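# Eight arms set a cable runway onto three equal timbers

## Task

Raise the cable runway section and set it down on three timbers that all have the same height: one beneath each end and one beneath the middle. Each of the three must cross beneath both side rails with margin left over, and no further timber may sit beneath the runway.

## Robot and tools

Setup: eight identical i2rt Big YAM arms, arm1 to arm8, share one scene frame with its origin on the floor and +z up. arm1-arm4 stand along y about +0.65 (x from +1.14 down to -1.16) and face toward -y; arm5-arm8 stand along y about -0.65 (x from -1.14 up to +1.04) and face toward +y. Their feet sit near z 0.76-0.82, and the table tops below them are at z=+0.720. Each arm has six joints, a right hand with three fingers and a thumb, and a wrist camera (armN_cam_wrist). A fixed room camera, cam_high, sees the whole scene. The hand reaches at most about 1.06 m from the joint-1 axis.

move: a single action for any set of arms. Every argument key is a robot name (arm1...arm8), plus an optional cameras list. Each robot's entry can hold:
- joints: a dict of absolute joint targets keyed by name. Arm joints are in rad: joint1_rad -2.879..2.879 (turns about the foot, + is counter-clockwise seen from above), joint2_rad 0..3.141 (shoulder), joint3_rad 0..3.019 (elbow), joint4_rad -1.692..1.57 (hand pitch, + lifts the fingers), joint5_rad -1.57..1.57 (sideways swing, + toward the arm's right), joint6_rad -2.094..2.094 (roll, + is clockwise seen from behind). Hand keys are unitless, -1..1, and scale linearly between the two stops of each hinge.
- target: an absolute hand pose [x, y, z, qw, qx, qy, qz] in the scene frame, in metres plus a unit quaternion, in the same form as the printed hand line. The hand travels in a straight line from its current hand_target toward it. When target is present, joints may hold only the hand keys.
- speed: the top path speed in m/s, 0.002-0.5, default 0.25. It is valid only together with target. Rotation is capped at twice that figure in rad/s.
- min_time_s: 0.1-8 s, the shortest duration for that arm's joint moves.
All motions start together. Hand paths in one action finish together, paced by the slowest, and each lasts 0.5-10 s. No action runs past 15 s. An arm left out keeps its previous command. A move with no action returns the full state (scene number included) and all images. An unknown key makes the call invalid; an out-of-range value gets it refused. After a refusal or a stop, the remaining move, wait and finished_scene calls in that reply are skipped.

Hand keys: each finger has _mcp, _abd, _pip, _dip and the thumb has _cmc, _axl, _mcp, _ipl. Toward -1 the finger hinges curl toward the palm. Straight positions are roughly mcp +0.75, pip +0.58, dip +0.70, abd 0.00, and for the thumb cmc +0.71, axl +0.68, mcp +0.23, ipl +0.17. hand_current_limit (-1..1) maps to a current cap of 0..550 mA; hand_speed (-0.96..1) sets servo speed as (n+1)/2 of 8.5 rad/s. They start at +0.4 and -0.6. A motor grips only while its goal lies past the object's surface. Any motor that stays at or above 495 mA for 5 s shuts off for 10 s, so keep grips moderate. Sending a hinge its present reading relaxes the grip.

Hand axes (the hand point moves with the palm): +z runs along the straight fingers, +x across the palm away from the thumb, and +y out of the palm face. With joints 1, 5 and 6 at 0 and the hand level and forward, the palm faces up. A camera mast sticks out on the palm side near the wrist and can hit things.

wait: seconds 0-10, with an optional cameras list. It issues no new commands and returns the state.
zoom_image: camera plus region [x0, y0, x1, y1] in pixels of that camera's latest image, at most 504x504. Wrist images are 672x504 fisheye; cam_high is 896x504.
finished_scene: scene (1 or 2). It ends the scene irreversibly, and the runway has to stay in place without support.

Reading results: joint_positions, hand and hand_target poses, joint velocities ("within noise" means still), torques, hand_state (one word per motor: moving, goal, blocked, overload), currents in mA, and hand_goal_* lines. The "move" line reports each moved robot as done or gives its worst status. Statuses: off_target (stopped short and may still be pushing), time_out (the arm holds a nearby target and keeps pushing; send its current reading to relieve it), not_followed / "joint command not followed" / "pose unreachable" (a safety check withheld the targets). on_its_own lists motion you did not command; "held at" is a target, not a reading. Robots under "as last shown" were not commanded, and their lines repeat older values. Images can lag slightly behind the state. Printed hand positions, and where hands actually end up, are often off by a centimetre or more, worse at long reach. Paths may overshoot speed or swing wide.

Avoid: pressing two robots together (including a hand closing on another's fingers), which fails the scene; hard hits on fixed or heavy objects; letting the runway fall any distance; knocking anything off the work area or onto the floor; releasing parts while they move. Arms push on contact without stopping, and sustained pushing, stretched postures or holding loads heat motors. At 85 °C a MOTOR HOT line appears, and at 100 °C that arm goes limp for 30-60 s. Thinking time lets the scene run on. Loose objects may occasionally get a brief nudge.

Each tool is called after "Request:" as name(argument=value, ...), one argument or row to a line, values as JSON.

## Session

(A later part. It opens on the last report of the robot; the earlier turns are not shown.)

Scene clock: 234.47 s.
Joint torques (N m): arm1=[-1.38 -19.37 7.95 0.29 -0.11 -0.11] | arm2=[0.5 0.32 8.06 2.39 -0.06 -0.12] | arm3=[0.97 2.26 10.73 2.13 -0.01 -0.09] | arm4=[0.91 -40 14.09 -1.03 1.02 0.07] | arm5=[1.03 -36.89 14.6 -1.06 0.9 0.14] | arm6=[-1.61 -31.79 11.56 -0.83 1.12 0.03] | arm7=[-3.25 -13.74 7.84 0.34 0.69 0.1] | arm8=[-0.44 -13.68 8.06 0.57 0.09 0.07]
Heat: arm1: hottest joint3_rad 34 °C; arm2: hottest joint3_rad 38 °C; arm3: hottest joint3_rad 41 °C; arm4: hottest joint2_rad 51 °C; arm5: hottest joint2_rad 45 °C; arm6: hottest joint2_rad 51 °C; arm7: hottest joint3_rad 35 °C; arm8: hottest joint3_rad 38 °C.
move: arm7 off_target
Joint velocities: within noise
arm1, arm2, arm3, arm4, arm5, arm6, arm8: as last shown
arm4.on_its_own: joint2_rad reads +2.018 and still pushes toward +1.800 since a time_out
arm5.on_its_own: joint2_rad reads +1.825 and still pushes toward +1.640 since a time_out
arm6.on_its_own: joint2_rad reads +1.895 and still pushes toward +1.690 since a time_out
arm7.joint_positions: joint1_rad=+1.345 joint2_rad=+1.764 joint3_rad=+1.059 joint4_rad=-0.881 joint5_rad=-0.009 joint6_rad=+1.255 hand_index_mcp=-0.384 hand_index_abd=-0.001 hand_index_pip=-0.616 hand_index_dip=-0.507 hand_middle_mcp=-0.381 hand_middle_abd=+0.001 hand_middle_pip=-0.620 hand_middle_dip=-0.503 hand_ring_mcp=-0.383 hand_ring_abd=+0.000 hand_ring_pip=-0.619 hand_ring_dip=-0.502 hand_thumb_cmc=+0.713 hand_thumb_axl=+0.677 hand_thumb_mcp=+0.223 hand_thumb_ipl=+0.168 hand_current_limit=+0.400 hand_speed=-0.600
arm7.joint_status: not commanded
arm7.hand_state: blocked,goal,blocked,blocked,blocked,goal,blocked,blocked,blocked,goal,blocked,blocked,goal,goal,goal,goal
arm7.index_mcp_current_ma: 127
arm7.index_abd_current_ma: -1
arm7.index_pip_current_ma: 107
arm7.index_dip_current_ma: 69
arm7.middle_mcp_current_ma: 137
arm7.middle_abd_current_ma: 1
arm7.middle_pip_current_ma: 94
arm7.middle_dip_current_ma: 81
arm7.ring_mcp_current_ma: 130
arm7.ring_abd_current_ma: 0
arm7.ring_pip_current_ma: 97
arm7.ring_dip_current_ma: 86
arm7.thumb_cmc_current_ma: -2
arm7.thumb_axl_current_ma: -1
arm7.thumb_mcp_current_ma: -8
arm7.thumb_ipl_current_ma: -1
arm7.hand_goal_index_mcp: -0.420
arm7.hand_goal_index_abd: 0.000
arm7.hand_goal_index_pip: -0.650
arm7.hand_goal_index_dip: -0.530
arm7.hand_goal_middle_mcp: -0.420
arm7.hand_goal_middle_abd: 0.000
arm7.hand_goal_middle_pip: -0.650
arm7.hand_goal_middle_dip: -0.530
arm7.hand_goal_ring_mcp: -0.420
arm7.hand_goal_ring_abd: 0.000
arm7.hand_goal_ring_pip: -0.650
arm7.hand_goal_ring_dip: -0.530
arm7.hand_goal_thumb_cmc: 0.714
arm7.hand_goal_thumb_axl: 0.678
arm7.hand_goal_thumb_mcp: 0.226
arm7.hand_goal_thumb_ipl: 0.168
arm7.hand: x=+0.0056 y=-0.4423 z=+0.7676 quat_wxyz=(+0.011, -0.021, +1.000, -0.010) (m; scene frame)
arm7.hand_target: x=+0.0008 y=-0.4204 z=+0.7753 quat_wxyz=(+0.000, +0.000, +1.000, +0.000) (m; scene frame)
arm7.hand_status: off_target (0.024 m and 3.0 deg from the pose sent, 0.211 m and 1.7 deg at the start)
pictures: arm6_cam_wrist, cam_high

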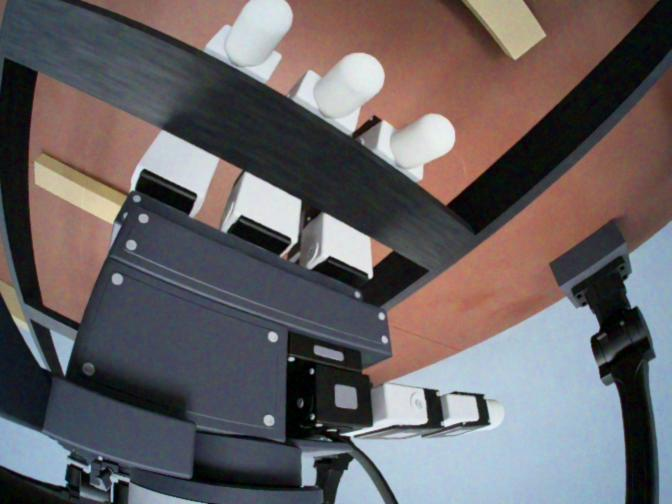

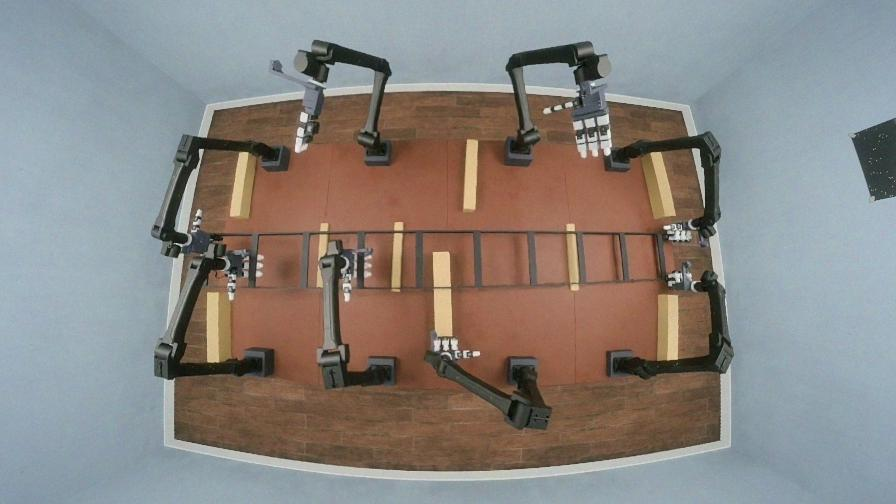

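Request:
move(
  arm7={"target": [0.03, -0.25, 0.775, 0, 0, 1, 0], "speed": 0.1},
  cameras=["cam_high"],
)

Request:
zoom_image(
  camera="cam_high",
  region=[380, 200, 560, 380],
)

Scene clock: 237.87 s.
Joint torques (N m): arm1=[-1.49 -19.37 7.95 0.31 -0.11 -0.11] | arm2=[0.44 0.32 8.05 2.4 -0.06 -0.12] | arm3=[1.26 1.96 10.48 2.11 0.03 -0.05] | arm4=[0.97 -39.94 14.11 -1.02 1.01 0.07] | arm5=[1.38 -36.89 14.54 -1.06 0.9 0.11] | arm6=[-1.61 -31.79 11.56 -0.83 1.11 0.03] | arm7=[-3.31 -14.33 9.55 0.2 0.65 0.15] | arm8=[-0.38 -13.63 8.05 0.58 0.09 0.07]
Heat: arm1: hottest joint3_rad 34 °C; arm2: hottest joint3_rad 38 °C; arm3: hottest joint3_rad 41 °C; arm4: hottest joint2_rad 52 °C; arm5: hottest joint2_rad 46 °C; arm6: hottest joint2_rad 53 °C; arm7: hottest joint3_rad 35 °C; arm8: hottest joint3_rad 38 °C.
move: arm7 off_target
Joint velocities: within noise
arm1, arm2, arm3, arm4, arm5, arm6, arm8: as last shown
arm4.on_its_own: joint2_rad reads +2.018 and still pushes toward +1.800 since a time_out
arm5.on_its_own: joint2_rad reads +1.825 and still pushes toward +1.640 since a time_out
arm6.on_its_own: joint2_rad reads +1.895 and still pushes toward +1.690 since a time_out
arm7.joint_positions: joint1_rad=+1.006 joint2_rad=+1.859 joint3_rad=+1.211 joint4_rad=-0.936 joint5_rad=-0.012 joint6_rad=+0.909 hand_index_mcp=-0.384 hand_index_abd=-0.001 hand_index_pip=-0.616 hand_index_dip=-0.507 hand_middle_mcp=-0.381 hand_middle_abd=+0.001 hand_middle_pip=-0.619 hand_middle_dip=-0.505 hand_ring_mcp=-0.383 hand_ring_abd=-0.002 hand_ring_pip=-0.619 hand_ring_dip=-0.502 hand_thumb_cmc=+0.713 hand_thumb_axl=+0.677 hand_thumb_mcp=+0.223 hand_thumb_ipl=+0.168 hand_current_limit=+0.400 hand_speed=-0.600
arm7.joint_status: not commanded
arm7.hand_state: blocked,goal,blocked,blocked,blocked,goal,blocked,blocked,blocked,goal,blocked,blocked,goal,goal,goal,goal
arm7.index_mcp_current_ma: 127
arm7.index_abd_current_ma: -1
arm7.index_pip_current_ma: 107
arm7.index_dip_current_ma: 69
arm7.middle_mcp_current_ma: 136
arm7.middle_abd_current_ma: 1
arm7.middle_pip_current_ma: 98
arm7.middle_dip_current_ma: 77
arm7.ring_mcp_current_ma: 128
arm7.ring_abd_current_ma: -2
arm7.ring_pip_current_ma: 98
arm7.ring_dip_current_ma: 86
arm7.thumb_cmc_current_ma: -2
arm7.thumb_axl_current_ma: -1
arm7.thumb_mcp_current_ma: -8
arm7.thumb_ipl_current_ma: -1
arm7.hand_goal_index_mcp: -0.420
arm7.hand_goal_index_abd: 0.000
arm7.hand_goal_index_pip: -0.650
arm7.hand_goal_index_dip: -0.530
arm7.hand_goal_middle_mcp: -0.420
arm7.hand_goal_middle_abd: 0.000
arm7.hand_goal_middle_pip: -0.650
arm7.hand_goal_middle_dip: -0.530
arm7.hand_goal_ring_mcp: -0.420
arm7.hand_goal_ring_abd: 0.000
arm7.hand_goal_ring_pip: -0.650
arm7.hand_goal_ring_dip: -0.530
arm7.hand_goal_thumb_cmc: 0.714
arm7.hand_goal_thumb_axl: 0.678
arm7.hand_goal_thumb_mcp: 0.226
arm7.hand_goal_thumb_ipl: 0.168
arm7.hand: x=+0.0306 y=-0.2785 z=+0.7678 quat_wxyz=(+0.007, -0.025, +1.000, -0.013) (m; scene frame)
arm7.hand_target: x=+0.0311 y=-0.2509 z=+0.7754 quat_wxyz=(+0.000, +0.000, +1.000, +0.000) (m; scene frame)
arm7.hand_status: off_target (0.029 m and 3.3 deg from the pose sent, 0.194 m and 3.0 deg at the start)
pictures: cam_high

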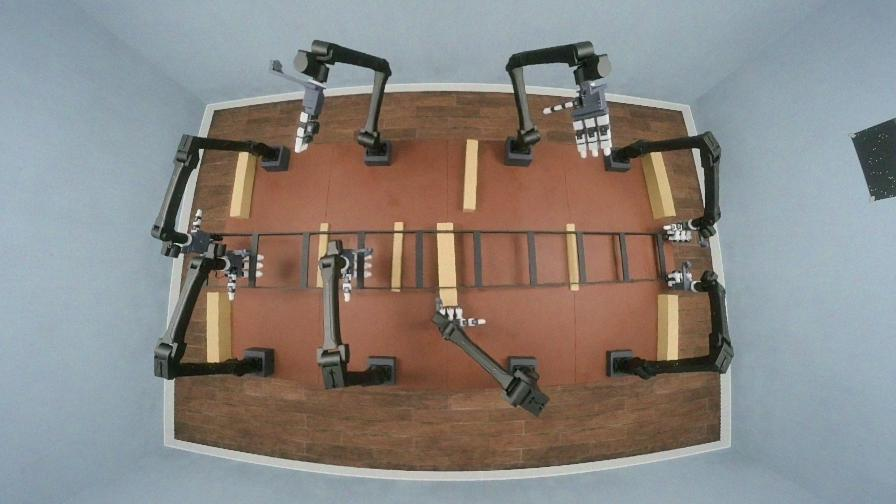

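Scaled by 2.800 from the camera's 896x504 image, which has a finer 1280x720 frame.

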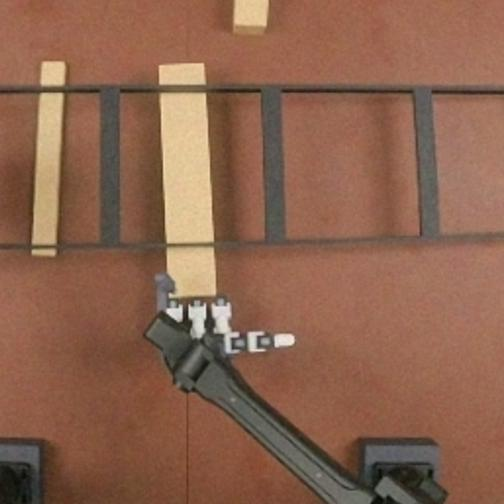

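Request:
move(
  arm7={"target": [0.035, -0.222, 0.795, 0, 0, 1, 0], "speed": 0.08},
  cameras=["cam_high"],
)

Request:
zoom_image(
  camera="cam_high",
  region=[380, 200, 560, 380],
)

Scene clock: 240.70 s.
Joint torques (N m): arm1=[-1.38 -19.37 7.97 0.31 -0.12 -0.11] | arm2=[0.44 0.32 8.06 2.4 -0.06 -0.12] | arm3=[0.44 1.9 10.66 2.22 -0.02 -0.04] | arm4=[0.91 -39.94 14.11 -1.03 1.02 0.07] | arm5=[1.26 -36.95 14.52 -1.09 0.9 0.14] | arm6=[-1.61 -31.79 11.56 -0.84 1.11 0.03] | arm7=[-3.02 -16.15 10.58 0.36 0.74 0.18] | arm8=[-0.32 -13.68 8.03 0.57 0.1 0.06]
Heat: arm1: hottest joint3_rad 34 °C; arm2: hottest joint3_rad 38 °C; arm3: hottest joint3_rad 41 °C; arm4: hottest joint2_rad 53 °C; arm5: hottest joint2_rad 46 °C; arm6: hottest joint2_rad 55 °C; arm7: hottest joint3_rad 35 °C; arm8: hottest joint3_rad 38 °C.
move: arm7 off_target
Joint velocities: within noise
arm1, arm2, arm3, arm4, arm5, arm6, arm8: as last shown
arm4.on_its_own: joint2_rad reads +2.018 and still pushes toward +1.800 since a time_out
arm5.on_its_own: joint2_rad reads +1.825 and still pushes toward +1.640 since a time_out
arm6.on_its_own: joint2_rad reads +1.895 and still pushes toward +1.690 since a time_out
arm7.joint_positions: joint1_rad=+0.954 joint2_rad=+1.872 joint3_rad=+1.259 joint4_rad=-1.006 joint5_rad=-0.016 joint6_rad=+0.859 hand_index_mcp=-0.384 hand_index_abd=-0.001 hand_index_pip=-0.616 hand_index_dip=-0.507 hand_middle_mcp=-0.381 hand_middle_abd=-0.001 hand_middle_pip=-0.619 hand_middle_dip=-0.505 hand_ring_mcp=-0.381 hand_ring_abd=-0.001 hand_ring_pip=-0.619 hand_ring_dip=-0.502 hand_thumb_cmc=+0.713 hand_thumb_axl=+0.677 hand_thumb_mcp=+0.223 hand_thumb_ipl=+0.168 hand_current_limit=+0.400 hand_speed=-0.600
arm7.joint_status: not commanded
arm7.hand_state: blocked,goal,blocked,blocked,blocked,goal,blocked,blocked,blocked,goal,blocked,blocked,goal,goal,goal,goal
arm7.index_mcp_current_ma: 127
arm7.index_abd_current_ma: -1
arm7.index_pip_current_ma: 107
arm7.index_dip_current_ma: 69
arm7.middle_mcp_current_ma: 137
arm7.middle_abd_current_ma: -1
arm7.middle_pip_current_ma: 98
arm7.middle_dip_current_ma: 77
arm7.ring_mcp_current_ma: 137
arm7.ring_abd_current_ma: -1
arm7.ring_pip_current_ma: 98
arm7.ring_dip_current_ma: 86
arm7.thumb_cmc_current_ma: -2
arm7.thumb_axl_current_ma: -1
arm7.thumb_mcp_current_ma: -8
arm7.thumb_ipl_current_ma: -1
arm7.hand_goal_index_mcp: -0.420
arm7.hand_goal_index_abd: 0.000
arm7.hand_goal_index_pip: -0.650
arm7.hand_goal_index_dip: -0.530
arm7.hand_goal_middle_mcp: -0.420
arm7.hand_goal_middle_abd: 0.000
arm7.hand_goal_middle_pip: -0.650
arm7.hand_goal_middle_dip: -0.530
arm7.hand_goal_ring_mcp: -0.420
arm7.hand_goal_ring_abd: 0.000
arm7.hand_goal_ring_pip: -0.650
arm7.hand_goal_ring_dip: -0.530
arm7.hand_goal_thumb_cmc: 0.714
arm7.hand_goal_thumb_axl: 0.678
arm7.hand_goal_thumb_mcp: 0.226
arm7.hand_goal_thumb_ipl: 0.168
arm7.hand: x=+0.0425 y=-0.2559 z=+0.7749 quat_wxyz=(+0.019, -0.024, +0.999, -0.025) (m; scene frame)
arm7.hand_target: x=+0.0367 y=-0.2234 z=+0.7959 quat_wxyz=(+0.000, +0.000, +1.000, +0.000) (m; scene frame)
arm7.hand_status: off_target (0.040 m and 4.5 deg from the pose sent, 0.063 m and 3.3 deg at the start)
pictures: cam_high

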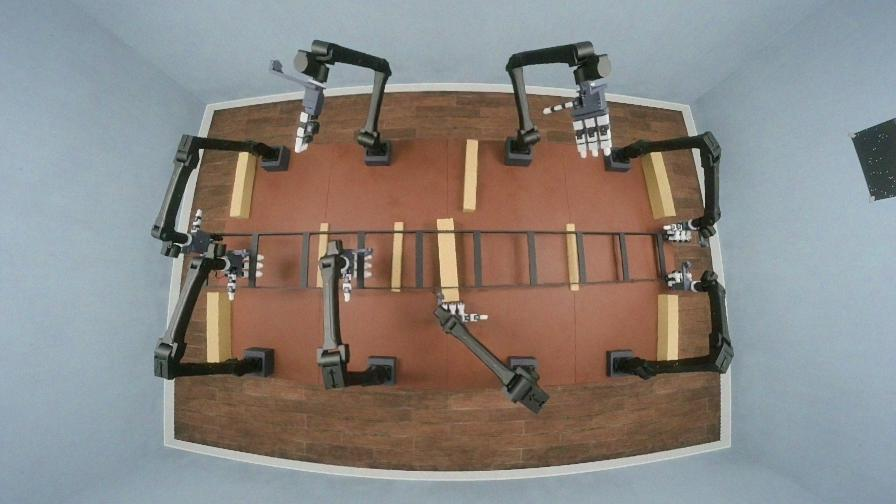

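Scaled by 2.800 from the camera's 896x504 image, which has a finer 1280x720 frame.

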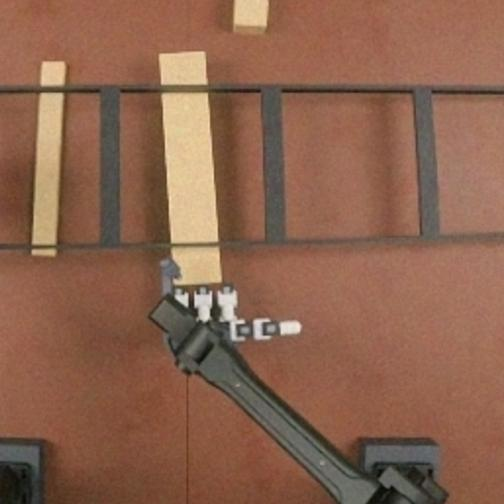

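Request:
move(
  arm7={"target": [0.04, -0.45, 0.86, 0, 0, 1, 0], "speed": 0.2},
)

Request:
move(
  arm4={"joints": {"joint2_rad": 2.13, "joint4_rad": -1.34}, "min_time_s": 7},
  arm5={"joints": {"joint2_rad": 1.94, "joint4_rad": -1.20}, "min_time_s": 7},
  arm6={"joints": {"joint2_rad": 1.94, "joint4_rad": -1.24}, "min_time_s": 7},
  arm7={"target": [0.10, -0.55, 1.05, 0, 0, 1, 0], "speed": 0.2},
  cameras=["cam_high", "arm4_cam_wrist", "arm6_cam_wrist"],
)

Request:
zoom_image(
  camera="cam_high",
  region=[380, 200, 560, 380],
)

Scene clock: 244.63 s.
Joint torques (N m): arm1=[-1.38 -19.37 7.94 0.31 -0.12 -0.11] | arm2=[0.38 0.26 8.05 2.4 -0.06 -0.13] | arm3=[1.26 1.9 10.55 2.35 -0.05 -0.07] | arm4=[0.91 -39.94 14.11 -1.02 1.02 0.07] | arm5=[1.14 -37.19 14.53 -1.09 0.88 0.13] | arm6=[-1.55 -31.85 11.56 -0.83 1.11 0.03] | arm7=[-0.62 -13.22 6.53 -0.09 0.36 0.13] | arm8=[-0.44 -13.63 8.06 0.55 0.09 0.06]
Heat: arm1: hottest joint3_rad 34 °C; arm2: hottest joint3_rad 38 °C; arm3: hottest joint3_rad 41 °C; arm4: hottest joint2_rad 54 °C; arm5: hottest joint2_rad 47 °C; arm6: hottest joint2_rad 57 °C; arm7: hottest joint3_rad 36 °C; arm8: hottest joint3_rad 38 °C.
move: arm7 done
Joint velocities: within noise
arm1, arm2, arm3, arm4, arm5, arm6, arm8: as last shown
arm4.on_its_own: joint2_rad reads +2.018 and still pushes toward +1.800 since a time_out
arm5.on_its_own: joint2_rad reads +1.825 and still pushes toward +1.640 since a time_out
arm6.on_its_own: joint2_rad reads +1.895 and still pushes toward +1.690 since a time_out
arm7.joint_positions: joint1_rad=+1.355 joint2_rad=+1.546 joint3_rad=+1.046 joint4_rad=-1.060 joint5_rad=+0.001 joint6_rad=+1.288 hand_index_mcp=-0.384 hand_index_abd=-0.001 hand_index_pip=-0.616 hand_index_dip=-0.507 hand_middle_mcp=-0.381 hand_middle_abd=-0.001 hand_middle_pip=-0.619 hand_middle_dip=-0.505 hand_ring_mcp=-0.381 hand_ring_abd=-0.001 hand_ring_pip=-0.618 hand_ring_dip=-0.503 hand_thumb_cmc=+0.713 hand_thumb_axl=+0.677 hand_thumb_mcp=+0.223 hand_thumb_ipl=+0.168 hand_current_limit=+0.400 hand_speed=-0.600
arm7.joint_status: not commanded
arm7.hand_state: blocked,goal,blocked,blocked,blocked,goal,blocked,blocked,blocked,goal,blocked,blocked,goal,goal,goal,goal
arm7.index_mcp_current_ma: 127
arm7.index_abd_current_ma: -1
arm7.index_pip_current_ma: 107
arm7.index_dip_current_ma: 69
arm7.middle_mcp_current_ma: 137
arm7.middle_abd_current_ma: -1
arm7.middle_pip_current_ma: 98
arm7.middle_dip_current_ma: 77
arm7.ring_mcp_current_ma: 137
arm7.ring_abd_current_ma: -1
arm7.ring_pip_current_ma: 99
arm7.ring_dip_current_ma: 84
arm7.thumb_cmc_current_ma: -1
arm7.thumb_axl_current_ma: -1
arm7.thumb_mcp_current_ma: -8
arm7.thumb_ipl_current_ma: -1
arm7.hand_goal_index_mcp: -0.420
arm7.hand_goal_index_abd: 0.000
arm7.hand_goal_index_pip: -0.650
arm7.hand_goal_index_dip: -0.530
arm7.hand_goal_middle_mcp: -0.420
arm7.hand_goal_middle_abd: 0.000
arm7.hand_goal_middle_pip: -0.650
arm7.hand_goal_middle_dip: -0.530
arm7.hand_goal_ring_mcp: -0.420
arm7.hand_goal_ring_abd: 0.000
arm7.hand_goal_ring_pip: -0.650
arm7.hand_goal_ring_dip: -0.530
arm7.hand_goal_thumb_cmc: 0.714
arm7.hand_goal_thumb_axl: 0.678
arm7.hand_goal_thumb_mcp: 0.226
arm7.hand_goal_thumb_ipl: 0.168
arm7.hand: x=+0.0353 y=-0.4527 z=+0.8548 quat_wxyz=(+0.000, -0.010, +1.000, -0.002) (m; scene frame)
arm7.hand_target: x=+0.0399 y=-0.4500 z=+0.8599 quat_wxyz=(+0.000, +0.000, +1.000, +0.000) (m; scene frame)
arm7.hand_status: done (0.008 m and 1.1 deg from the pose sent, 0.212 m and 4.5 deg at the start)
pictures: none

Scene clock: 251.67 s.
Joint torques (N m): arm1=[-1.49 -19.43 7.94 0.28 -0.11 -0.1] | arm2=[0.44 0.32 8.03 2.4 -0.06 -0.13] | arm3=[1.32 2.14 10.91 2.24 0 -0.08] | arm4=[0.38 -21.01 12.62 1.43 0.87 0.03] | arm5=[0.38 -19.6 13.55 1.07 0.47 0.01] | arm6=[-1.61 -17.79 12.3 1.63 0.95 0.03] | arm7=[0.44 -8.35 10.51 -0.2 0.36 0.15] | arm8=[-0.38 -13.63 8.03 0.58 0.13 0.05]
Heat: arm1: hottest joint3_rad 34 °C; arm2: hottest joint3_rad 38 °C; arm3: hottest joint3_rad 41 °C; arm4: hottest joint2_rad 51 °C; arm5: hottest joint2_rad 45 °C; arm6: hottest joint2_rad 55 °C; arm7: hottest joint3_rad 36 °C; arm8: hottest joint3_rad 38 °C.
move: arm4 done; arm5 done; arm6 done; arm7 moving
Joint velocities: within noise
arm1, arm2, arm3, arm8: as last shown
arm4.joint_positions: joint1_rad=-0.217 joint2_rad=+2.108 joint3_rad=+1.994 joint4_rad=-1.361 joint5_rad=-0.025 joint6_rad=+1.303 hand_index_mcp=+0.705 hand_index_abd=+0.002 hand_index_pip=-0.891 hand_index_dip=+0.553 hand_middle_mcp=+0.706 hand_middle_abd=+0.003 hand_middle_pip=-0.893 hand_middle_dip=+0.553 hand_ring_mcp=+0.727 hand_ring_abd=+0.002 hand_ring_pip=-0.891 hand_ring_dip=+0.554 hand_thumb_cmc=+0.714 hand_thumb_axl=+0.677 hand_thumb_mcp=+0.222 hand_thumb_ipl=+0.168 hand_current_limit=+0.780 hand_speed=-0.600
arm4.joint_status: all done
arm4.hand_state: goal,goal,goal,goal,goal,goal,goal,goal,blocked,goal,goal,goal,goal,goal,goal,goal
arm4.index_mcp_current_ma: 20
arm4.index_abd_current_ma: 7
arm4.index_pip_current_ma: 32
arm4.index_dip_current_ma: 11
arm4.middle_mcp_current_ma: 21
arm4.middle_abd_current_ma: 8
arm4.middle_pip_current_ma: 24
arm4.middle_dip_current_ma: 11
arm4.ring_mcp_current_ma: 119
arm4.ring_abd_current_ma: 5
arm4.ring_pip_current_ma: 32
arm4.ring_dip_current_ma: 12
arm4.thumb_cmc_current_ma: 0
arm4.thumb_axl_current_ma: -3
arm4.thumb_mcp_current_ma: -17
arm4.thumb_ipl_current_ma: -1
arm4.hand_goal_index_mcp: 0.700
arm4.hand_goal_index_abd: 0.000
arm4.hand_goal_index_pip: -0.900
arm4.hand_goal_index_dip: 0.550
arm4.hand_goal_middle_mcp: 0.700
arm4.hand_goal_middle_abd: 0.000
arm4.hand_goal_middle_pip: -0.900
arm4.hand_goal_middle_dip: 0.550
arm4.hand_goal_ring_mcp: 0.700
arm4.hand_goal_ring_abd: 0.000
arm4.hand_goal_ring_pip: -0.900
arm4.hand_goal_ring_dip: 0.550
arm4.hand_goal_thumb_cmc: 0.714
arm4.hand_goal_thumb_axl: 0.678
arm4.hand_goal_thumb_mcp: 0.226
arm4.hand_goal_thumb_ipl: 0.168
arm4.hand: x=-1.4015 y=+0.0205 z=+0.9296 quat_wxyz=(+0.031, +0.716, -0.696, +0.039) (m; scene frame)
arm4.hand_target: x=-1.4194 y=+0.0042 z=+0.9421 quat_wxyz=(+0.061, +0.705, -0.705, +0.048) (m; scene frame)
arm4.hand_status: not commanded
arm5.joint_positions: joint1_rad=-0.102 joint2_rad=+1.916 joint3_rad=+1.657 joint4_rad=-1.215 joint5_rad=-0.015 joint6_rad=+1.485 hand_index_mcp=+0.686 hand_index_abd=+0.003 hand_index_pip=-0.893 hand_index_dip=+0.554 hand_middle_mcp=+0.686 hand_middle_abd=+0.003 hand_middle_pip=-0.892 hand_middle_dip=+0.554 hand_ring_mcp=+0.693 hand_ring_abd=+0.005 hand_ring_pip=-0.885 hand_ring_dip=+0.555 hand_thumb_cmc=+0.715 hand_thumb_axl=+0.677 hand_thumb_mcp=+0.222 hand_thumb_ipl=+0.168 hand_current_limit=+0.780 hand_speed=-0.600
arm5.joint_status: all done
arm5.hand_state: goal,goal,goal,goal,goal,goal,goal,goal,goal,goal,goal,goal,goal,goal,goal,goal
arm5.index_mcp_current_ma: 8
arm5.index_abd_current_ma: 2
arm5.index_pip_current_ma: 8
arm5.index_dip_current_ma: 3
arm5.middle_mcp_current_ma: 7
arm5.middle_abd_current_ma: 2
arm5.middle_pip_current_ma: 10
arm5.middle_dip_current_ma: 4
arm5.ring_mcp_current_ma: 21
arm5.ring_abd_current_ma: 4
arm5.ring_pip_current_ma: 23
arm5.ring_dip_current_ma: 6
arm5.thumb_cmc_current_ma: 0
arm5.thumb_axl_current_ma: 0
arm5.thumb_mcp_current_ma: -5
arm5.thumb_ipl_current_ma: 0
arm5.hand_goal_index_mcp: 0.680
arm5.hand_goal_index_abd: 0.000
arm5.hand_goal_index_pip: -0.900
arm5.hand_goal_index_dip: 0.550
arm5.hand_goal_middle_mcp: 0.680
arm5.hand_goal_middle_abd: 0.000
arm5.hand_goal_middle_pip: -0.900
arm5.hand_goal_middle_dip: 0.550
arm5.hand_goal_ring_mcp: 0.680
arm5.hand_goal_ring_abd: 0.000
arm5.hand_goal_ring_pip: -0.900
arm5.hand_goal_ring_dip: 0.550
arm5.hand_goal_thumb_cmc: 0.714
arm5.hand_goal_thumb_axl: 0.678
arm5.hand_goal_thumb_mcp: 0.226
arm5.hand_goal_thumb_ipl: 0.168
arm5.on_its_own: hand_index_mcp moved -0.046 to your old target +0.680
arm5.hand: x=-1.0029 y=-0.0760 z=+0.9219 quat_wxyz=(-0.038, +0.709, +0.703, +0.034) (m; scene frame)
arm5.hand_target: x=-1.0004 y=-0.0540 z=+0.9288 quat_wxyz=(-0.049, +0.705, +0.705, +0.053) (m; scene frame)
arm5.hand_status: not commanded
arm6.joint_positions: joint1_rad=+0.188 joint2_rad=+1.938 joint3_rad=+1.695 joint4_rad=-1.269 joint5_rad=-0.005 joint6_rad=+1.747 hand_index_mcp=+0.689 hand_index_abd=+0.001 hand_index_pip=-0.892 hand_index_dip=+0.554 hand_middle_mcp=+0.699 hand_middle_abd=+0.001 hand_middle_pip=-0.893 hand_middle_dip=+0.553 hand_ring_mcp=+0.713 hand_ring_abd=+0.006 hand_ring_pip=-0.889 hand_ring_dip=+0.553 hand_thumb_cmc=+0.713 hand_thumb_axl=+0.677 hand_thumb_mcp=+0.223 hand_thumb_ipl=+0.168 hand_current_limit=+0.780 hand_speed=-0.600
arm6.joint_status: all done
arm6.hand_state: goal,goal,goal,goal,goal,goal,goal,goal,blocked,goal,goal,goal,goal,goal,goal,goal
arm6.index_mcp_current_ma: 20
arm6.index_abd_current_ma: 2
arm6.index_pip_current_ma: 18
arm6.index_dip_current_ma: 6
arm6.middle_mcp_current_ma: 54
arm6.middle_abd_current_ma: 2
arm6.middle_pip_current_ma: 14
arm6.middle_dip_current_ma: 5
arm6.ring_mcp_current_ma: 104
arm6.ring_abd_current_ma: 10
arm6.ring_pip_current_ma: 24
arm6.ring_dip_current_ma: 6
arm6.thumb_cmc_current_ma: -1
arm6.thumb_axl_current_ma: -1
arm6.thumb_mcp_current_ma: -6
arm6.thumb_ipl_current_ma: 0
arm6.hand_goal_index_mcp: 0.680
arm6.hand_goal_index_abd: 0.000
arm6.hand_goal_index_pip: -0.900
arm6.hand_goal_index_dip: 0.550
arm6.hand_goal_middle_mcp: 0.680
arm6.hand_goal_middle_abd: 0.000
arm6.hand_goal_middle_pip: -0.900
arm6.hand_goal_middle_dip: 0.550
arm6.hand_goal_ring_mcp: 0.680
arm6.hand_goal_ring_abd: 0.000
arm6.hand_goal_ring_pip: -0.900
arm6.hand_goal_ring_dip: 0.550
arm6.hand_goal_thumb_cmc: 0.714
arm6.hand_goal_thumb_axl: 0.678
arm6.hand_goal_thumb_mcp: 0.226
arm6.hand_goal_thumb_ipl: 0.168
arm6.hand: x=-0.4075 y=-0.0777 z=+0.8912 quat_wxyz=(-0.025, +0.701, +0.713, +0.016) (m; scene frame)
arm6.hand_target: x=-0.4045 y=-0.0484 z=+0.9160 quat_wxyz=(-0.059, +0.705, +0.705, +0.050) (m; scene frame)
arm6.hand_status: not commanded
arm7.joint_positions: joint1_rad=+1.587 joint2_rad=+1.218 joint3_rad=+1.204 joint4_rad=-1.580 joint5_rad=+0.003 joint6_rad=+1.531 hand_index_mcp=-0.384 hand_index_abd=-0.001 hand_index_pip=-0.616 hand_index_dip=-0.507 hand_middle_mcp=-0.381 hand_middle_abd=-0.001 hand_middle_pip=-0.619 hand_middle_dip=-0.505 hand_ring_mcp=-0.381 hand_ring_abd=-0.001 hand_ring_pip=-0.618 hand_ring_dip=-0.503 hand_thumb_cmc=+0.713 hand_thumb_axl=+0.677 hand_thumb_mcp=+0.223 hand_thumb_ipl=+0.168 hand_current_limit=+0.400 hand_speed=-0.600
arm7.joint_status: not commanded
arm7.hand_state: blocked,goal,blocked,blocked,blocked,goal,blocked,blocked,blocked,goal,blocked,blocked,goal,goal,goal,goal
arm7.index_mcp_current_ma: 127
arm7.index_abd_current_ma: -1
arm7.index_pip_current_ma: 107
arm7.index_dip_current_ma: 69
arm7.middle_mcp_current_ma: 137
arm7.middle_abd_current_ma: -1
arm7.middle_pip_current_ma: 98
arm7.middle_dip_current_ma: 77
arm7.ring_mcp_current_ma: 137
arm7.ring_abd_current_ma: -1
arm7.ring_pip_current_ma: 99
arm7.ring_dip_current_ma: 84
arm7.thumb_cmc_current_ma: -1
arm7.thumb_axl_current_ma: -1
arm7.thumb_mcp_current_ma: -9
arm7.thumb_ipl_current_ma: -1
arm7.hand_goal_index_mcp: -0.420
arm7.hand_goal_index_abd: 0.000
arm7.hand_goal_index_pip: -0.650
arm7.hand_goal_index_dip: -0.530
arm7.hand_goal_middle_mcp: -0.420
arm7.hand_goal_middle_abd: 0.000
arm7.hand_goal_middle_pip: -0.650
arm7.hand_goal_middle_dip: -0.530
arm7.hand_goal_ring_mcp: -0.420
arm7.hand_goal_ring_abd: 0.000
arm7.hand_goal_ring_pip: -0.650
arm7.hand_goal_ring_dip: -0.530
arm7.hand_goal_thumb_cmc: 0.714
arm7.hand_goal_thumb_axl: 0.678
arm7.hand_goal_thumb_mcp: 0.226
arm7.hand_goal_thumb_ipl: 0.168
arm7.hand: x=+0.1072 y=-0.5496 z=+1.0335 quat_wxyz=(+0.017, -0.004, +1.000, -0.003) (m; scene frame)
arm7.hand_target: x=+0.1005 y=-0.5500 z=+1.0498 quat_wxyz=(+0.000, +0.000, +1.000, +0.000) (m; scene frame)
arm7.hand_status: moving (0.018 m and 2.0 deg from the pose sent, 0.227 m and 1.1 deg at the start)
arm8.joint_positions: joint1_rad=-0.715 joint2_rad=+2.011 joint3_rad=+1.561 joint4_rad=-1.073 joint5_rad=-0.006 joint6_rad=-0.713 hand_index_mcp=-0.389 hand_index_abd=+0.001 hand_index_pip=-0.607 hand_index_dip=-0.529 hand_middle_mcp=-0.394 hand_middle_abd=+0.001 hand_middle_pip=-0.598 hand_middle_dip=-0.537 hand_ring_mcp=-0.437 hand_ring_abd=+0.001 hand_ring_pip=-0.544 hand_ring_dip=-0.593 hand_thumb_cmc=+0.715 hand_thumb_axl=+0.677 hand_thumb_mcp=+0.222 hand_thumb_ipl=+0.168 hand_current_limit=+0.400 hand_speed=-0.600
arm8.ring_mcp_current_ma: 35
arm8.hand: x=+1.4603 y=-0.1155 z=+0.7927 quat_wxyz=(+0.011, +0.004, +1.000, +0.018) (m; scene frame)
pictures: arm4_cam_wrist, arm6_cam_wrist, cam_high

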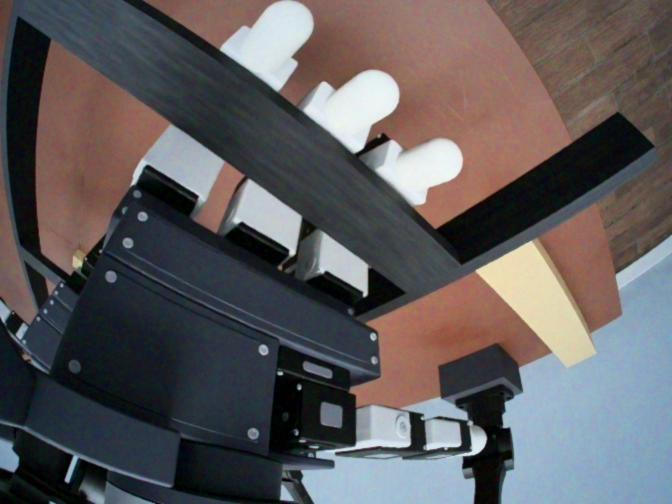

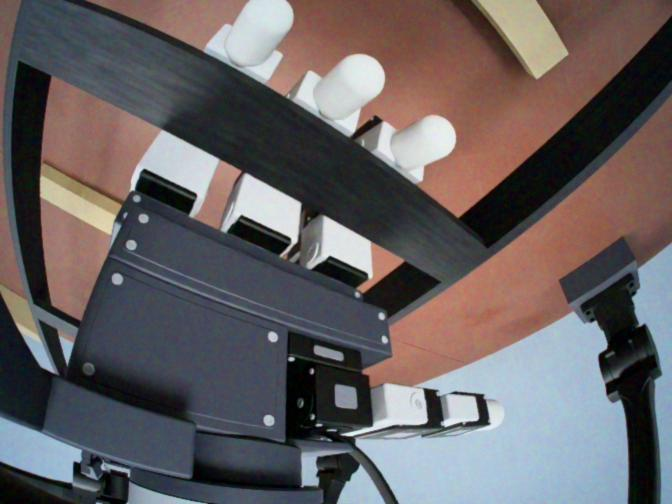

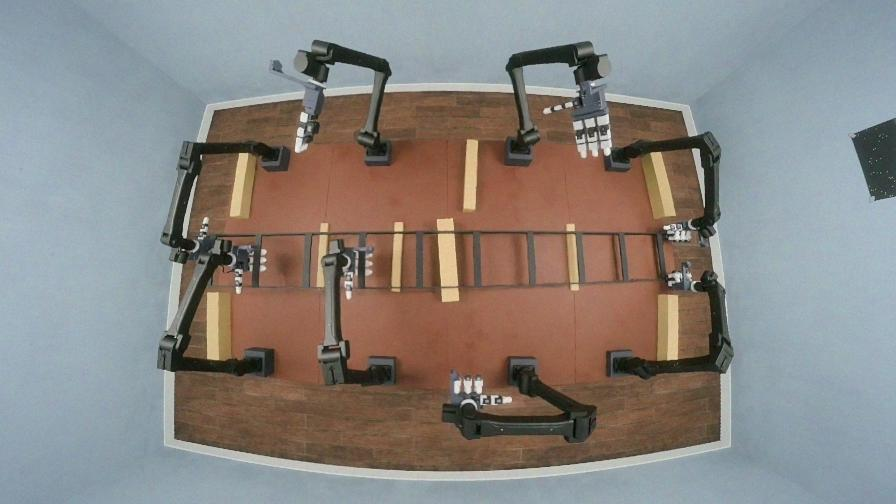

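Scaled by 2.800 from the camera's 896x504 image, which has a finer 1280x720 frame.

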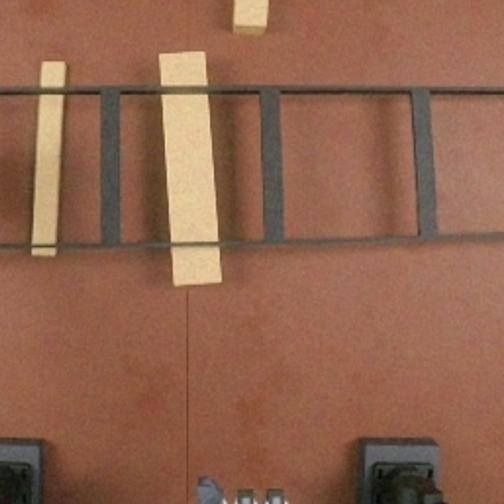

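Request:
move(
  arm5={"target": [-1.00, -0.07, 0.912, 0, 0.7071, 0.7071, 0], "speed": 0.1, "joints": {"hand_index_mcp": 0.754, "hand_middle_mcp": 0.754, "hand_ring_mcp": 0.754, "hand_index_pip": -0.68, "hand_middle_pip": -0.68, "hand_ring_pip": -0.68, "hand_index_dip": 0.7, "hand_middle_dip": 0.7, "hand_ring_dip": 0.7}},
)

Request:
move(
  arm5={"target": [-1.10, -0.075, 0.912, 0, 0.7071, 0.7071, 0], "speed": 0.12},
  cameras=["arm5_cam_wrist"],
)

Scene clock: 256.97 s.
Joint torques (N m): arm1=[-1.44 -19.37 7.92 0.29 -0.11 -0.1] | arm2=[0.38 0.26 8.06 2.4 -0.06 -0.12] | arm3=[0.73 2.2 10.56 2.32 -0.04 -0.07] | arm4=[0.38 -21.07 12.63 1.37 0.87 0.03] | arm5=[0.32 -20.54 12.71 -0.23 0.31 0] | arm6=[-1.61 -17.67 12.31 1.51 0.95 0.03] | arm7=[0.38 -8.29 10.5 -0.2 0.36 0.15] | arm8=[-0.38 -13.68 8.03 0.58 0.12 0.05]
Heat: arm1: hottest joint3_rad 33 °C; arm2: hottest joint3_rad 38 °C; arm3: hottest joint3_rad 41 °C; arm4: hottest joint2_rad 48 °C; arm5: hottest joint3_rad 44 °C; arm6: hottest joint2_rad 53 °C; arm7: hottest joint3_rad 36 °C; arm8: hottest joint3_rad 38 °C.
move: arm5 off_target
Joint velocities: within noise
arm1, arm4, arm6, arm7, arm8: as last shown
arm2.joint_positions: joint1_rad=+0.431 joint2_rad=+0.643 joint3_rad=+1.391 joint4_rad=-1.326 joint5_rad=-0.070 joint6_rad=+1.127 hand_index_mcp=+0.754 hand_index_abd=+0.000 hand_index_pip=+0.577 hand_index_dip=+0.696 hand_middle_mcp=+0.754 hand_middle_abd=+0.000 hand_middle_pip=+0.577 hand_middle_dip=+0.696 hand_ring_mcp=+0.754 hand_ring_abd=+0.000 hand_ring_pip=+0.577 hand_ring_dip=+0.696 hand_thumb_cmc=+0.714 hand_thumb_axl=+0.677 hand_thumb_mcp=+0.226 hand_thumb_ipl=+0.168 hand_current_limit=+0.400 hand_speed=-0.600
arm2.joint_status: not commanded
arm2.hand_state: goal,goal,goal,goal,goal,goal,goal,goal,goal,goal,goal,goal,goal,goal,goal,goal
arm2.index_mcp_current_ma: 0
arm2.index_abd_current_ma: 0
arm2.index_pip_current_ma: 1
arm2.index_dip_current_ma: 0
arm2.middle_mcp_current_ma: 0
arm2.middle_abd_current_ma: 0
arm2.middle_pip_current_ma: 1
arm2.middle_dip_current_ma: 0
arm2.ring_mcp_current_ma: 0
arm2.ring_abd_current_ma: 0
arm2.ring_pip_current_ma: 1
arm2.ring_dip_current_ma: 0
arm2.thumb_cmc_current_ma: 0
arm2.thumb_axl_current_ma: -1
arm2.thumb_mcp_current_ma: 0
arm2.thumb_ipl_current_ma: 0
arm2.hand_goal_index_mcp: 0.754
arm2.hand_goal_index_abd: 0.000
arm2.hand_goal_index_pip: 0.576
arm2.hand_goal_index_dip: 0.696
arm2.hand_goal_middle_mcp: 0.754
arm2.hand_goal_middle_abd: 0.000
arm2.hand_goal_middle_pip: 0.576
arm2.hand_goal_middle_dip: 0.696
arm2.hand_goal_ring_mcp: 0.754
arm2.hand_goal_ring_abd: 0.000
arm2.hand_goal_ring_pip: 0.576
arm2.hand_goal_ring_dip: 0.696
arm2.hand_goal_thumb_cmc: 0.714
arm2.hand_goal_thumb_axl: 0.678
arm2.hand_goal_thumb_mcp: 0.226
arm2.hand_goal_thumb_ipl: 0.168
arm2.hand: x=+0.4696 y=+0.3737 z=+1.3616 quat_wxyz=(+0.322, +0.826, -0.300, +0.353) (m; scene frame)
arm2.hand_target: x=+0.4687 y=+0.3758 z=+1.3722 quat_wxyz=(+0.329, +0.821, -0.298, +0.360) (m; scene frame)
arm2.hand_status: not commanded
arm3.joint_positions: joint1_rad=-0.328 joint2_rad=+0.627 joint3_rad=+1.432 joint4_rad=-1.325 joint5_rad=+0.071 joint6_rad=+1.066 hand_index_mcp=+0.755 hand_index_abd=+0.000 hand_index_pip=+0.577 hand_index_dip=+0.696 hand_middle_mcp=+0.755 hand_middle_abd=+0.000 hand_middle_pip=+0.577 hand_middle_dip=+0.696 hand_ring_mcp=+0.755 hand_ring_abd=+0.000 hand_ring_pip=+0.577 hand_ring_dip=+0.696 hand_thumb_cmc=+0.715 hand_thumb_axl=+0.677 hand_thumb_mcp=+0.226 hand_thumb_ipl=+0.168 hand_current_limit=+0.400 hand_speed=-0.600
arm3.joint_status: not commanded
arm3.hand_state: goal,goal,goal,goal,goal,goal,goal,goal,goal,goal,goal,goal,goal,goal,goal,goal
arm3.index_mcp_current_ma: 1
arm3.index_abd_current_ma: 0
arm3.index_pip_current_ma: 0
arm3.index_dip_current_ma: 0
arm3.middle_mcp_current_ma: 1
arm3.middle_abd_current_ma: 0
arm3.middle_pip_current_ma: 0
arm3.middle_dip_current_ma: 0
arm3.ring_mcp_current_ma: 1
arm3.ring_abd_current_ma: 0
arm3.ring_pip_current_ma: 0
arm3.ring_dip_current_ma: 0
arm3.thumb_cmc_current_ma: 1
arm3.thumb_axl_current_ma: 0
arm3.thumb_mcp_current_ma: 0
arm3.thumb_ipl_current_ma: 0
arm3.hand_goal_index_mcp: 0.754
arm3.hand_goal_index_abd: 0.000
arm3.hand_goal_index_pip: 0.576
arm3.hand_goal_index_dip: 0.696
arm3.hand_goal_middle_mcp: 0.754
arm3.hand_goal_middle_abd: 0.000
arm3.hand_goal_middle_pip: 0.576
arm3.hand_goal_middle_dip: 0.696
arm3.hand_goal_ring_mcp: 0.754
arm3.hand_goal_ring_abd: 0.000
arm3.hand_goal_ring_pip: 0.576
arm3.hand_goal_ring_dip: 0.696
arm3.hand_goal_thumb_cmc: 0.714
arm3.hand_goal_thumb_axl: 0.678
arm3.hand_goal_thumb_mcp: 0.226
arm3.hand_goal_thumb_ipl: 0.168
arm3.hand: x=-0.5962 y=+0.4581 z=+1.3731 quat_wxyz=(+0.487, +0.643, -0.575, +0.140) (m; scene frame)
arm3.hand_target: x=-0.5949 y=+0.4612 z=+1.3861 quat_wxyz=(+0.499, +0.637, -0.570, +0.145) (m; scene frame)
arm3.hand_status: not commanded
arm4.joint_positions: joint1_rad=-0.217 joint2_rad=+2.108 joint3_rad=+1.994 joint4_rad=-1.361 joint5_rad=-0.025 joint6_rad=+1.303 hand_index_mcp=+0.705 hand_index_abd=+0.002 hand_index_pip=-0.891 hand_index_dip=+0.553 hand_middle_mcp=+0.705 hand_middle_abd=+0.003 hand_middle_pip=-0.893 hand_middle_dip=+0.553 hand_ring_mcp=+0.727 hand_ring_abd=+0.002 hand_ring_pip=-0.891 hand_ring_dip=+0.554 hand_thumb_cmc=+0.714 hand_thumb_axl=+0.677 hand_thumb_mcp=+0.222 hand_thumb_ipl=+0.168 hand_current_limit=+0.780 hand_speed=-0.600
arm4.hand: x=-1.4015 y=+0.0204 z=+0.9296 quat_wxyz=(+0.031, +0.716, -0.696, +0.039) (m; scene frame)
arm4.hand_target: x=-1.4194 y=+0.0043 z=+0.9422 quat_wxyz=(+0.061, +0.705, -0.705, +0.048) (m; scene frame)
arm5.joint_positions: joint1_rad=-0.102 joint2_rad=+1.978 joint3_rad=+1.714 joint4_rad=-1.322 joint5_rad=-0.003 joint6_rad=+1.485 hand_index_mcp=+0.753 hand_index_abd=+0.003 hand_index_pip=-0.680 hand_index_dip=+0.698 hand_middle_mcp=+0.754 hand_middle_abd=+0.003 hand_middle_pip=-0.680 hand_middle_dip=+0.697 hand_ring_mcp=+0.753 hand_ring_abd=+0.003 hand_ring_pip=-0.680 hand_ring_dip=+0.698 hand_thumb_cmc=+0.715 hand_thumb_axl=+0.677 hand_thumb_mcp=+0.222 hand_thumb_ipl=+0.168 hand_current_limit=+0.780 hand_speed=-0.600
arm5.joint_status: all done
arm5.hand_state: goal,goal,goal,goal,goal,goal,goal,goal,goal,goal,goal,goal,goal,goal,goal,goal
arm5.index_mcp_current_ma: -1
arm5.index_abd_current_ma: 2
arm5.index_pip_current_ma: 0
arm5.index_dip_current_ma: -2
arm5.middle_mcp_current_ma: 0
arm5.middle_abd_current_ma: 2
arm5.middle_pip_current_ma: 0
arm5.middle_dip_current_ma: -2
arm5.ring_mcp_current_ma: 0
arm5.ring_abd_current_ma: 2
arm5.ring_pip_current_ma: 0
arm5.ring_dip_current_ma: -2
arm5.thumb_cmc_current_ma: 0
arm5.thumb_axl_current_ma: 0
arm5.thumb_mcp_current_ma: -5
arm5.thumb_ipl_current_ma: 0
arm5.hand_goal_index_mcp: 0.754
arm5.hand_goal_index_abd: 0.000
arm5.hand_goal_index_pip: -0.680
arm5.hand_goal_index_dip: 0.700
arm5.hand_goal_middle_mcp: 0.754
arm5.hand_goal_middle_abd: 0.000
arm5.hand_goal_middle_pip: -0.680
arm5.hand_goal_middle_dip: 0.700
arm5.hand_goal_ring_mcp: 0.754
arm5.hand_goal_ring_abd: 0.000
arm5.hand_goal_ring_pip: -0.680
arm5.hand_goal_ring_dip: 0.700
arm5.hand_goal_thumb_cmc: 0.714
arm5.hand_goal_thumb_axl: 0.678
arm5.hand_goal_thumb_mcp: 0.226
arm5.hand_goal_thumb_ipl: 0.168
arm5.hand: x=-1.0017 y=-0.0841 z=+0.9084 quat_wxyz=(+0.003, +0.710, +0.704, -0.005) (m; scene frame)
arm5.hand_target: x=-1.0001 y=-0.0705 z=+0.9119 quat_wxyz=(+0.000, +0.707, +0.707, +0.000) (m; scene frame)
arm5.hand_status: off_target (0.015 m and 0.9 deg from the pose sent, 0.012 m and 5.8 deg at the start)
arm6.index_pip_current_ma: 17
arm6.hand_target: x=-0.4045 y=-0.0485 z=+0.9160 quat_wxyz=(-0.059, +0.705, +0.705, +0.050) (m; scene frame)
pictures: none

Scene clock: 258.47 s.
Joint torques (N m): arm1=[-1.49 -19.37 7.95 0.27 -0.12 -0.11] | arm2=[0.44 0.32 8.05 2.4 -0.06 -0.12] | arm3=[1.61 1.96 10.59 2.22 -0.01 -0.07] | arm4=[0.38 -21.07 12.63 1.37 0.87 0.02] | arm5=[0.09 -21.89 10.55 0.17 0.18 0.17] | arm6=[-1.61 -17.73 12.31 1.5 0.95 0.03] | arm7=[0.44 -8.29 10.51 -0.18 0.36 0.15] | arm8=[-0.44 -13.68 8.02 0.58 0.13 0.06]
Heat: arm1: hottest joint3_rad 33 °C; arm2: hottest joint3_rad 38 °C; arm3: hottest joint3_rad 41 °C; arm4: hottest joint2_rad 47 °C; arm5: hottest joint3_rad 44 °C; arm6: hottest joint2_rad 52 °C; arm7: hottest joint3_rad 36 °C; arm8: hottest joint3_rad 38 °C.
move: arm5 done
Joint velocities: within noise
arm1, arm2, arm3, arm4, arm6, arm7, arm8: as last shown
arm5.joint_positions: joint1_rad=+0.065 joint2_rad=+1.978 joint3_rad=+1.714 joint4_rad=-1.322 joint5_rad=-0.002 joint6_rad=+1.628 hand_index_mcp=+0.753 hand_index_abd=+0.003 hand_index_pip=-0.680 hand_index_dip=+0.698 hand_middle_mcp=+0.754 hand_middle_abd=+0.003 hand_middle_pip=-0.680 hand_middle_dip=+0.697 hand_ring_mcp=+0.753 hand_ring_abd=+0.003 hand_ring_pip=-0.680 hand_ring_dip=+0.698 hand_thumb_cmc=+0.715 hand_thumb_axl=+0.677 hand_thumb_mcp=+0.222 hand_thumb_ipl=+0.168 hand_current_limit=+0.780 hand_speed=-0.600
arm5.joint_status: not commanded
arm5.hand_state: goal,goal,goal,goal,goal,goal,goal,goal,goal,goal,goal,goal,goal,goal,goal,goal
arm5.index_mcp_current_ma: 0
arm5.index_abd_current_ma: 2
arm5.index_pip_current_ma: 0
arm5.index_dip_current_ma: -2
arm5.middle_mcp_current_ma: 0
arm5.middle_abd_current_ma: 2
arm5.middle_pip_current_ma: 0
arm5.middle_dip_current_ma: -2
arm5.ring_mcp_current_ma: 0
arm5.ring_abd_current_ma: 2
arm5.ring_pip_current_ma: 0
arm5.ring_dip_current_ma: -2
arm5.thumb_cmc_current_ma: 0
arm5.thumb_axl_current_ma: 0
arm5.thumb_mcp_current_ma: -5
arm5.thumb_ipl_current_ma: 0
arm5.hand_goal_index_mcp: 0.754
arm5.hand_goal_index_abd: 0.000
arm5.hand_goal_index_pip: -0.680
arm5.hand_goal_index_dip: 0.700
arm5.hand_goal_middle_mcp: 0.754
arm5.hand_goal_middle_abd: 0.000
arm5.hand_goal_middle_pip: -0.680
arm5.hand_goal_middle_dip: 0.700
arm5.hand_goal_ring_mcp: 0.754
arm5.hand_goal_ring_abd: 0.000
arm5.hand_goal_ring_pip: -0.680
arm5.hand_goal_ring_dip: 0.700
arm5.hand_goal_thumb_cmc: 0.714
arm5.hand_goal_thumb_axl: 0.678
arm5.hand_goal_thumb_mcp: 0.226
arm5.hand_goal_thumb_ipl: 0.168
arm5.hand: x=-1.1009 y=-0.0810 z=+0.9086 quat_wxyz=(+0.004, +0.702, +0.712, -0.004) (m; scene frame)
arm5.hand_target: x=-1.1001 y=-0.0751 z=+0.9119 quat_wxyz=(+0.000, +0.707, +0.707, +0.000) (m; scene frame)
arm5.hand_status: done (0.007 m and 1.1 deg from the pose sent, 0.099 m and 0.9 deg at the start)
pictures: arm5_cam_wrist

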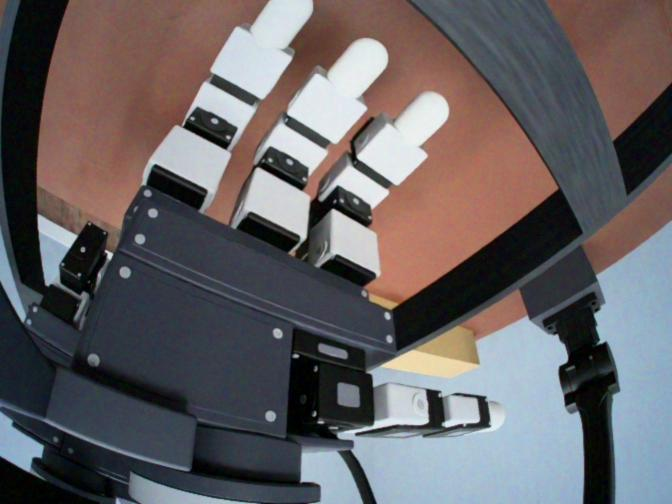

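Request:
move(
  arm5={"target": [-1.10, -0.081, 1.08, 0, 0.7071, 0.7071, 0]},
  cameras=["cam_high"],
)

Scene clock: 263.00 s.
Joint torques (N m): arm1=[-1.44 -19.31 7.94 0.29 -0.11 -0.11] | arm2=[0.38 0.26 8.05 2.39 -0.05 -0.12] | arm3=[1.55 2.08 10.65 2.22 -0.03 -0.09] | arm4=[0.38 -21.07 12.63 1.37 0.87 0.02] | arm5=[-0.03 -21.25 12.01 -0.18 0.26 0.15] | arm6=[-1.61 -17.79 12.33 1.5 0.95 0.03] | arm7=[0.44 -8.29 10.51 -0.2 0.36 0.15] | arm8=[-0.38 -13.74 8.05 0.57 0.12 0.05]
Heat: arm1: hottest joint3_rad 33 °C; arm2: hottest joint3_rad 38 °C; arm3: hottest joint3_rad 41 °C; arm4: hottest joint2_rad 45 °C; arm5: hottest joint3_rad 44 °C; arm6: hottest joint2_rad 51 °C; arm7: hottest joint3_rad 36 °C; arm8: hottest joint3_rad 38 °C.
move: arm5 done
Joint velocities: within noise
arm1.joint_positions: joint1_rad=+0.609 joint2_rad=+2.016 joint3_rad=+1.507 joint4_rad=-1.017 joint5_rad=+0.004 joint6_rad=+0.600 hand_index_mcp=-0.387 hand_index_abd=+0.000 hand_index_pip=-0.609 hand_index_dip=-0.528 hand_middle_mcp=-0.376 hand_middle_abd=+0.000 hand_middle_pip=-0.624 hand_middle_dip=-0.515 hand_ring_mcp=-0.375 hand_ring_abd=+0.000 hand_ring_pip=-0.624 hand_ring_dip=-0.513 hand_thumb_cmc=+0.715 hand_thumb_axl=+0.677 hand_thumb_mcp=+0.221 hand_thumb_ipl=+0.168 hand_current_limit=+0.400 hand_speed=-0.600
arm1.joint_status: not commanded
arm1.hand_state: blocked,goal,blocked,blocked,blocked,goal,blocked,blocked,blocked,goal,blocked,blocked,goal,goal,goal,goal
arm1.index_mcp_current_ma: 133
arm1.index_abd_current_ma: 1
arm1.index_pip_current_ma: 291
arm1.index_dip_current_ma: 77
arm1.middle_mcp_current_ma: 181
arm1.middle_abd_current_ma: 1
arm1.middle_pip_current_ma: 223
arm1.middle_dip_current_ma: 133
arm1.ring_mcp_current_ma: 185
arm1.ring_abd_current_ma: 1
arm1.ring_pip_current_ma: 221
arm1.ring_dip_current_ma: 139
arm1.thumb_cmc_current_ma: 2
arm1.thumb_axl_current_ma: -2
arm1.thumb_mcp_current_ma: -18
arm1.thumb_ipl_current_ma: -1
arm1.hand_goal_index_mcp: -0.420
arm1.hand_goal_index_abd: 0.000
arm1.hand_goal_index_pip: -0.680
arm1.hand_goal_index_dip: -0.550
arm1.hand_goal_middle_mcp: -0.420
arm1.hand_goal_middle_abd: 0.000
arm1.hand_goal_middle_pip: -0.680
arm1.hand_goal_middle_dip: -0.550
arm1.hand_goal_ring_mcp: -0.420
arm1.hand_goal_ring_abd: 0.000
arm1.hand_goal_ring_pip: -0.680
arm1.hand_goal_ring_dip: -0.550
arm1.hand_goal_thumb_cmc: 0.714
arm1.hand_goal_thumb_axl: 0.678
arm1.hand_goal_thumb_mcp: 0.226
arm1.hand_goal_thumb_ipl: 0.168
arm1.hand: x=+1.4497 y=+0.0707 z=+0.8002 quat_wxyz=(+0.021, +1.000, +0.000, +0.011) (m; scene frame)
arm1.hand_target: x=+1.4449 y=+0.0732 z=+0.7763 quat_wxyz=(+0.007, +1.000, +0.000, +0.005) (m; scene frame)
arm1.hand_status: not commanded
arm2, arm3, arm4, arm6, arm7: as last shown
arm5.joint_positions: joint1_rad=+0.065 joint2_rad=+1.913 joint3_rad=+2.051 joint4_rad=-1.698 joint5_rad=+0.001 joint6_rad=+1.629 hand_index_mcp=+0.753 hand_index_abd=+0.003 hand_index_pip=-0.680 hand_index_dip=+0.698 hand_middle_mcp=+0.754 hand_middle_abd=+0.003 hand_middle_pip=-0.680 hand_middle_dip=+0.697 hand_ring_mcp=+0.753 hand_ring_abd=+0.003 hand_ring_pip=-0.680 hand_ring_dip=+0.698 hand_thumb_cmc=+0.715 hand_thumb_axl=+0.677 hand_thumb_mcp=+0.222 hand_thumb_ipl=+0.168 hand_current_limit=+0.780 hand_speed=-0.600
arm5.joint_status: not commanded
arm5.hand_state: goal,goal,goal,goal,goal,goal,goal,goal,goal,goal,goal,goal,goal,goal,goal,goal
arm5.index_mcp_current_ma: 0
arm5.index_abd_current_ma: 2
arm5.index_pip_current_ma: 0
arm5.index_dip_current_ma: -2
arm5.middle_mcp_current_ma: 0
arm5.middle_abd_current_ma: 2
arm5.middle_pip_current_ma: 0
arm5.middle_dip_current_ma: -2
arm5.ring_mcp_current_ma: 0
arm5.ring_abd_current_ma: 2
arm5.ring_pip_current_ma: 0
arm5.ring_dip_current_ma: -2
arm5.thumb_cmc_current_ma: 0
arm5.thumb_axl_current_ma: 0
arm5.thumb_mcp_current_ma: -5
arm5.thumb_ipl_current_ma: 0
arm5.hand_goal_index_mcp: 0.754
arm5.hand_goal_index_abd: 0.000
arm5.hand_goal_index_pip: -0.680
arm5.hand_goal_index_dip: 0.700
arm5.hand_goal_middle_mcp: 0.754
arm5.hand_goal_middle_abd: 0.000
arm5.hand_goal_middle_pip: -0.680
arm5.hand_goal_middle_dip: 0.700
arm5.hand_goal_ring_mcp: 0.754
arm5.hand_goal_ring_abd: 0.000
arm5.hand_goal_ring_pip: -0.680
arm5.hand_goal_ring_dip: 0.700
arm5.hand_goal_thumb_cmc: 0.714
arm5.hand_goal_thumb_axl: 0.678
arm5.hand_goal_thumb_mcp: 0.226
arm5.hand_goal_thumb_ipl: 0.168
arm5.hand: x=-1.1002 y=-0.0867 z=+1.0740 quat_wxyz=(-0.005, +0.702, +0.712, +0.006) (m; scene frame)
arm5.hand_target: x=-1.1001 y=-0.0814 z=+1.0796 quat_wxyz=(-0.009, +0.706, +0.708, +0.011) (m; scene frame)
arm5.hand_status: done (0.008 m and 1.2 deg from the pose sent, 0.171 m and 1.1 deg at the start; a joint's target at an end of its range on 18 of 39 steps)
arm8.joint_positions: joint1_rad=-0.715 joint2_rad=+2.011 joint3_rad=+1.561 joint4_rad=-1.073 joint5_rad=-0.006 joint6_rad=-0.713 hand_index_mcp=-0.389 hand_index_abd=+0.001 hand_index_pip=-0.607 hand_index_dip=-0.529 hand_middle_mcp=-0.394 hand_middle_abd=+0.001 hand_middle_pip=-0.598 hand_middle_dip=-0.537 hand_ring_mcp=-0.437 hand_ring_abd=+0.001 hand_ring_pip=-0.544 hand_ring_dip=-0.593 hand_thumb_cmc=+0.715 hand_thumb_axl=+0.677 hand_thumb_mcp=+0.222 hand_thumb_ipl=+0.168 hand_current_limit=+0.400 hand_speed=-0.600
arm8.joint_status: not commanded
arm8.hand_state: blocked,goal,blocked,blocked,blocked,goal,blocked,goal,goal,goal,blocked,goal,goal,goal,goal,goal
arm8.index_mcp_current_ma: 100
arm8.index_abd_current_ma: 1
arm8.index_pip_current_ma: 259
arm8.index_dip_current_ma: 59
arm8.middle_mcp_current_ma: 82
arm8.middle_abd_current_ma: 2
arm8.middle_pip_current_ma: 301
arm8.middle_dip_current_ma: 33
arm8.ring_mcp_current_ma: 35
arm8.ring_abd_current_ma: 2
arm8.ring_pip_current_ma: 276
arm8.ring_dip_current_ma: 16
arm8.thumb_cmc_current_ma: 1
arm8.thumb_axl_current_ma: -1
arm8.thumb_mcp_current_ma: -11
arm8.thumb_ipl_current_ma: 0
arm8.hand_goal_index_mcp: -0.420
arm8.hand_goal_index_abd: 0.000
arm8.hand_goal_index_pip: -0.680
arm8.hand_goal_index_dip: -0.550
arm8.hand_goal_middle_mcp: -0.420
arm8.hand_goal_middle_abd: 0.000
arm8.hand_goal_middle_pip: -0.680
arm8.hand_goal_middle_dip: -0.550
arm8.hand_goal_ring_mcp: -0.450
arm8.hand_goal_ring_abd: 0.000
arm8.hand_goal_ring_pip: -0.620
arm8.hand_goal_ring_dip: -0.600
arm8.hand_goal_thumb_cmc: 0.714
arm8.hand_goal_thumb_axl: 0.678
arm8.hand_goal_thumb_mcp: 0.226
arm8.hand_goal_thumb_ipl: 0.168
arm8.hand: x=+1.4603 y=-0.1155 z=+0.7927 quat_wxyz=(+0.011, +0.004, +1.000, +0.018) (m; scene frame)
arm8.hand_target: x=+1.4504 y=-0.1183 z=+0.7690 quat_wxyz=(+0.000, +0.000, +1.000, +0.000) (m; scene frame)
arm8.hand_status: not commanded
pictures: cam_high

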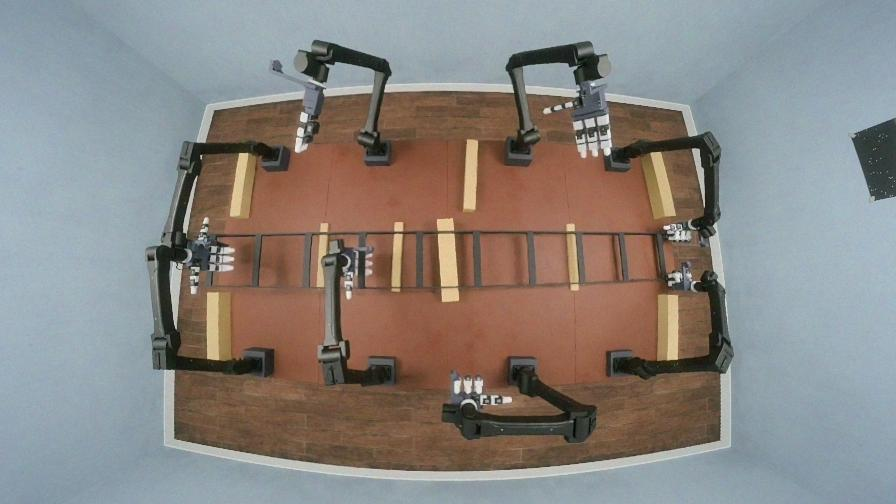

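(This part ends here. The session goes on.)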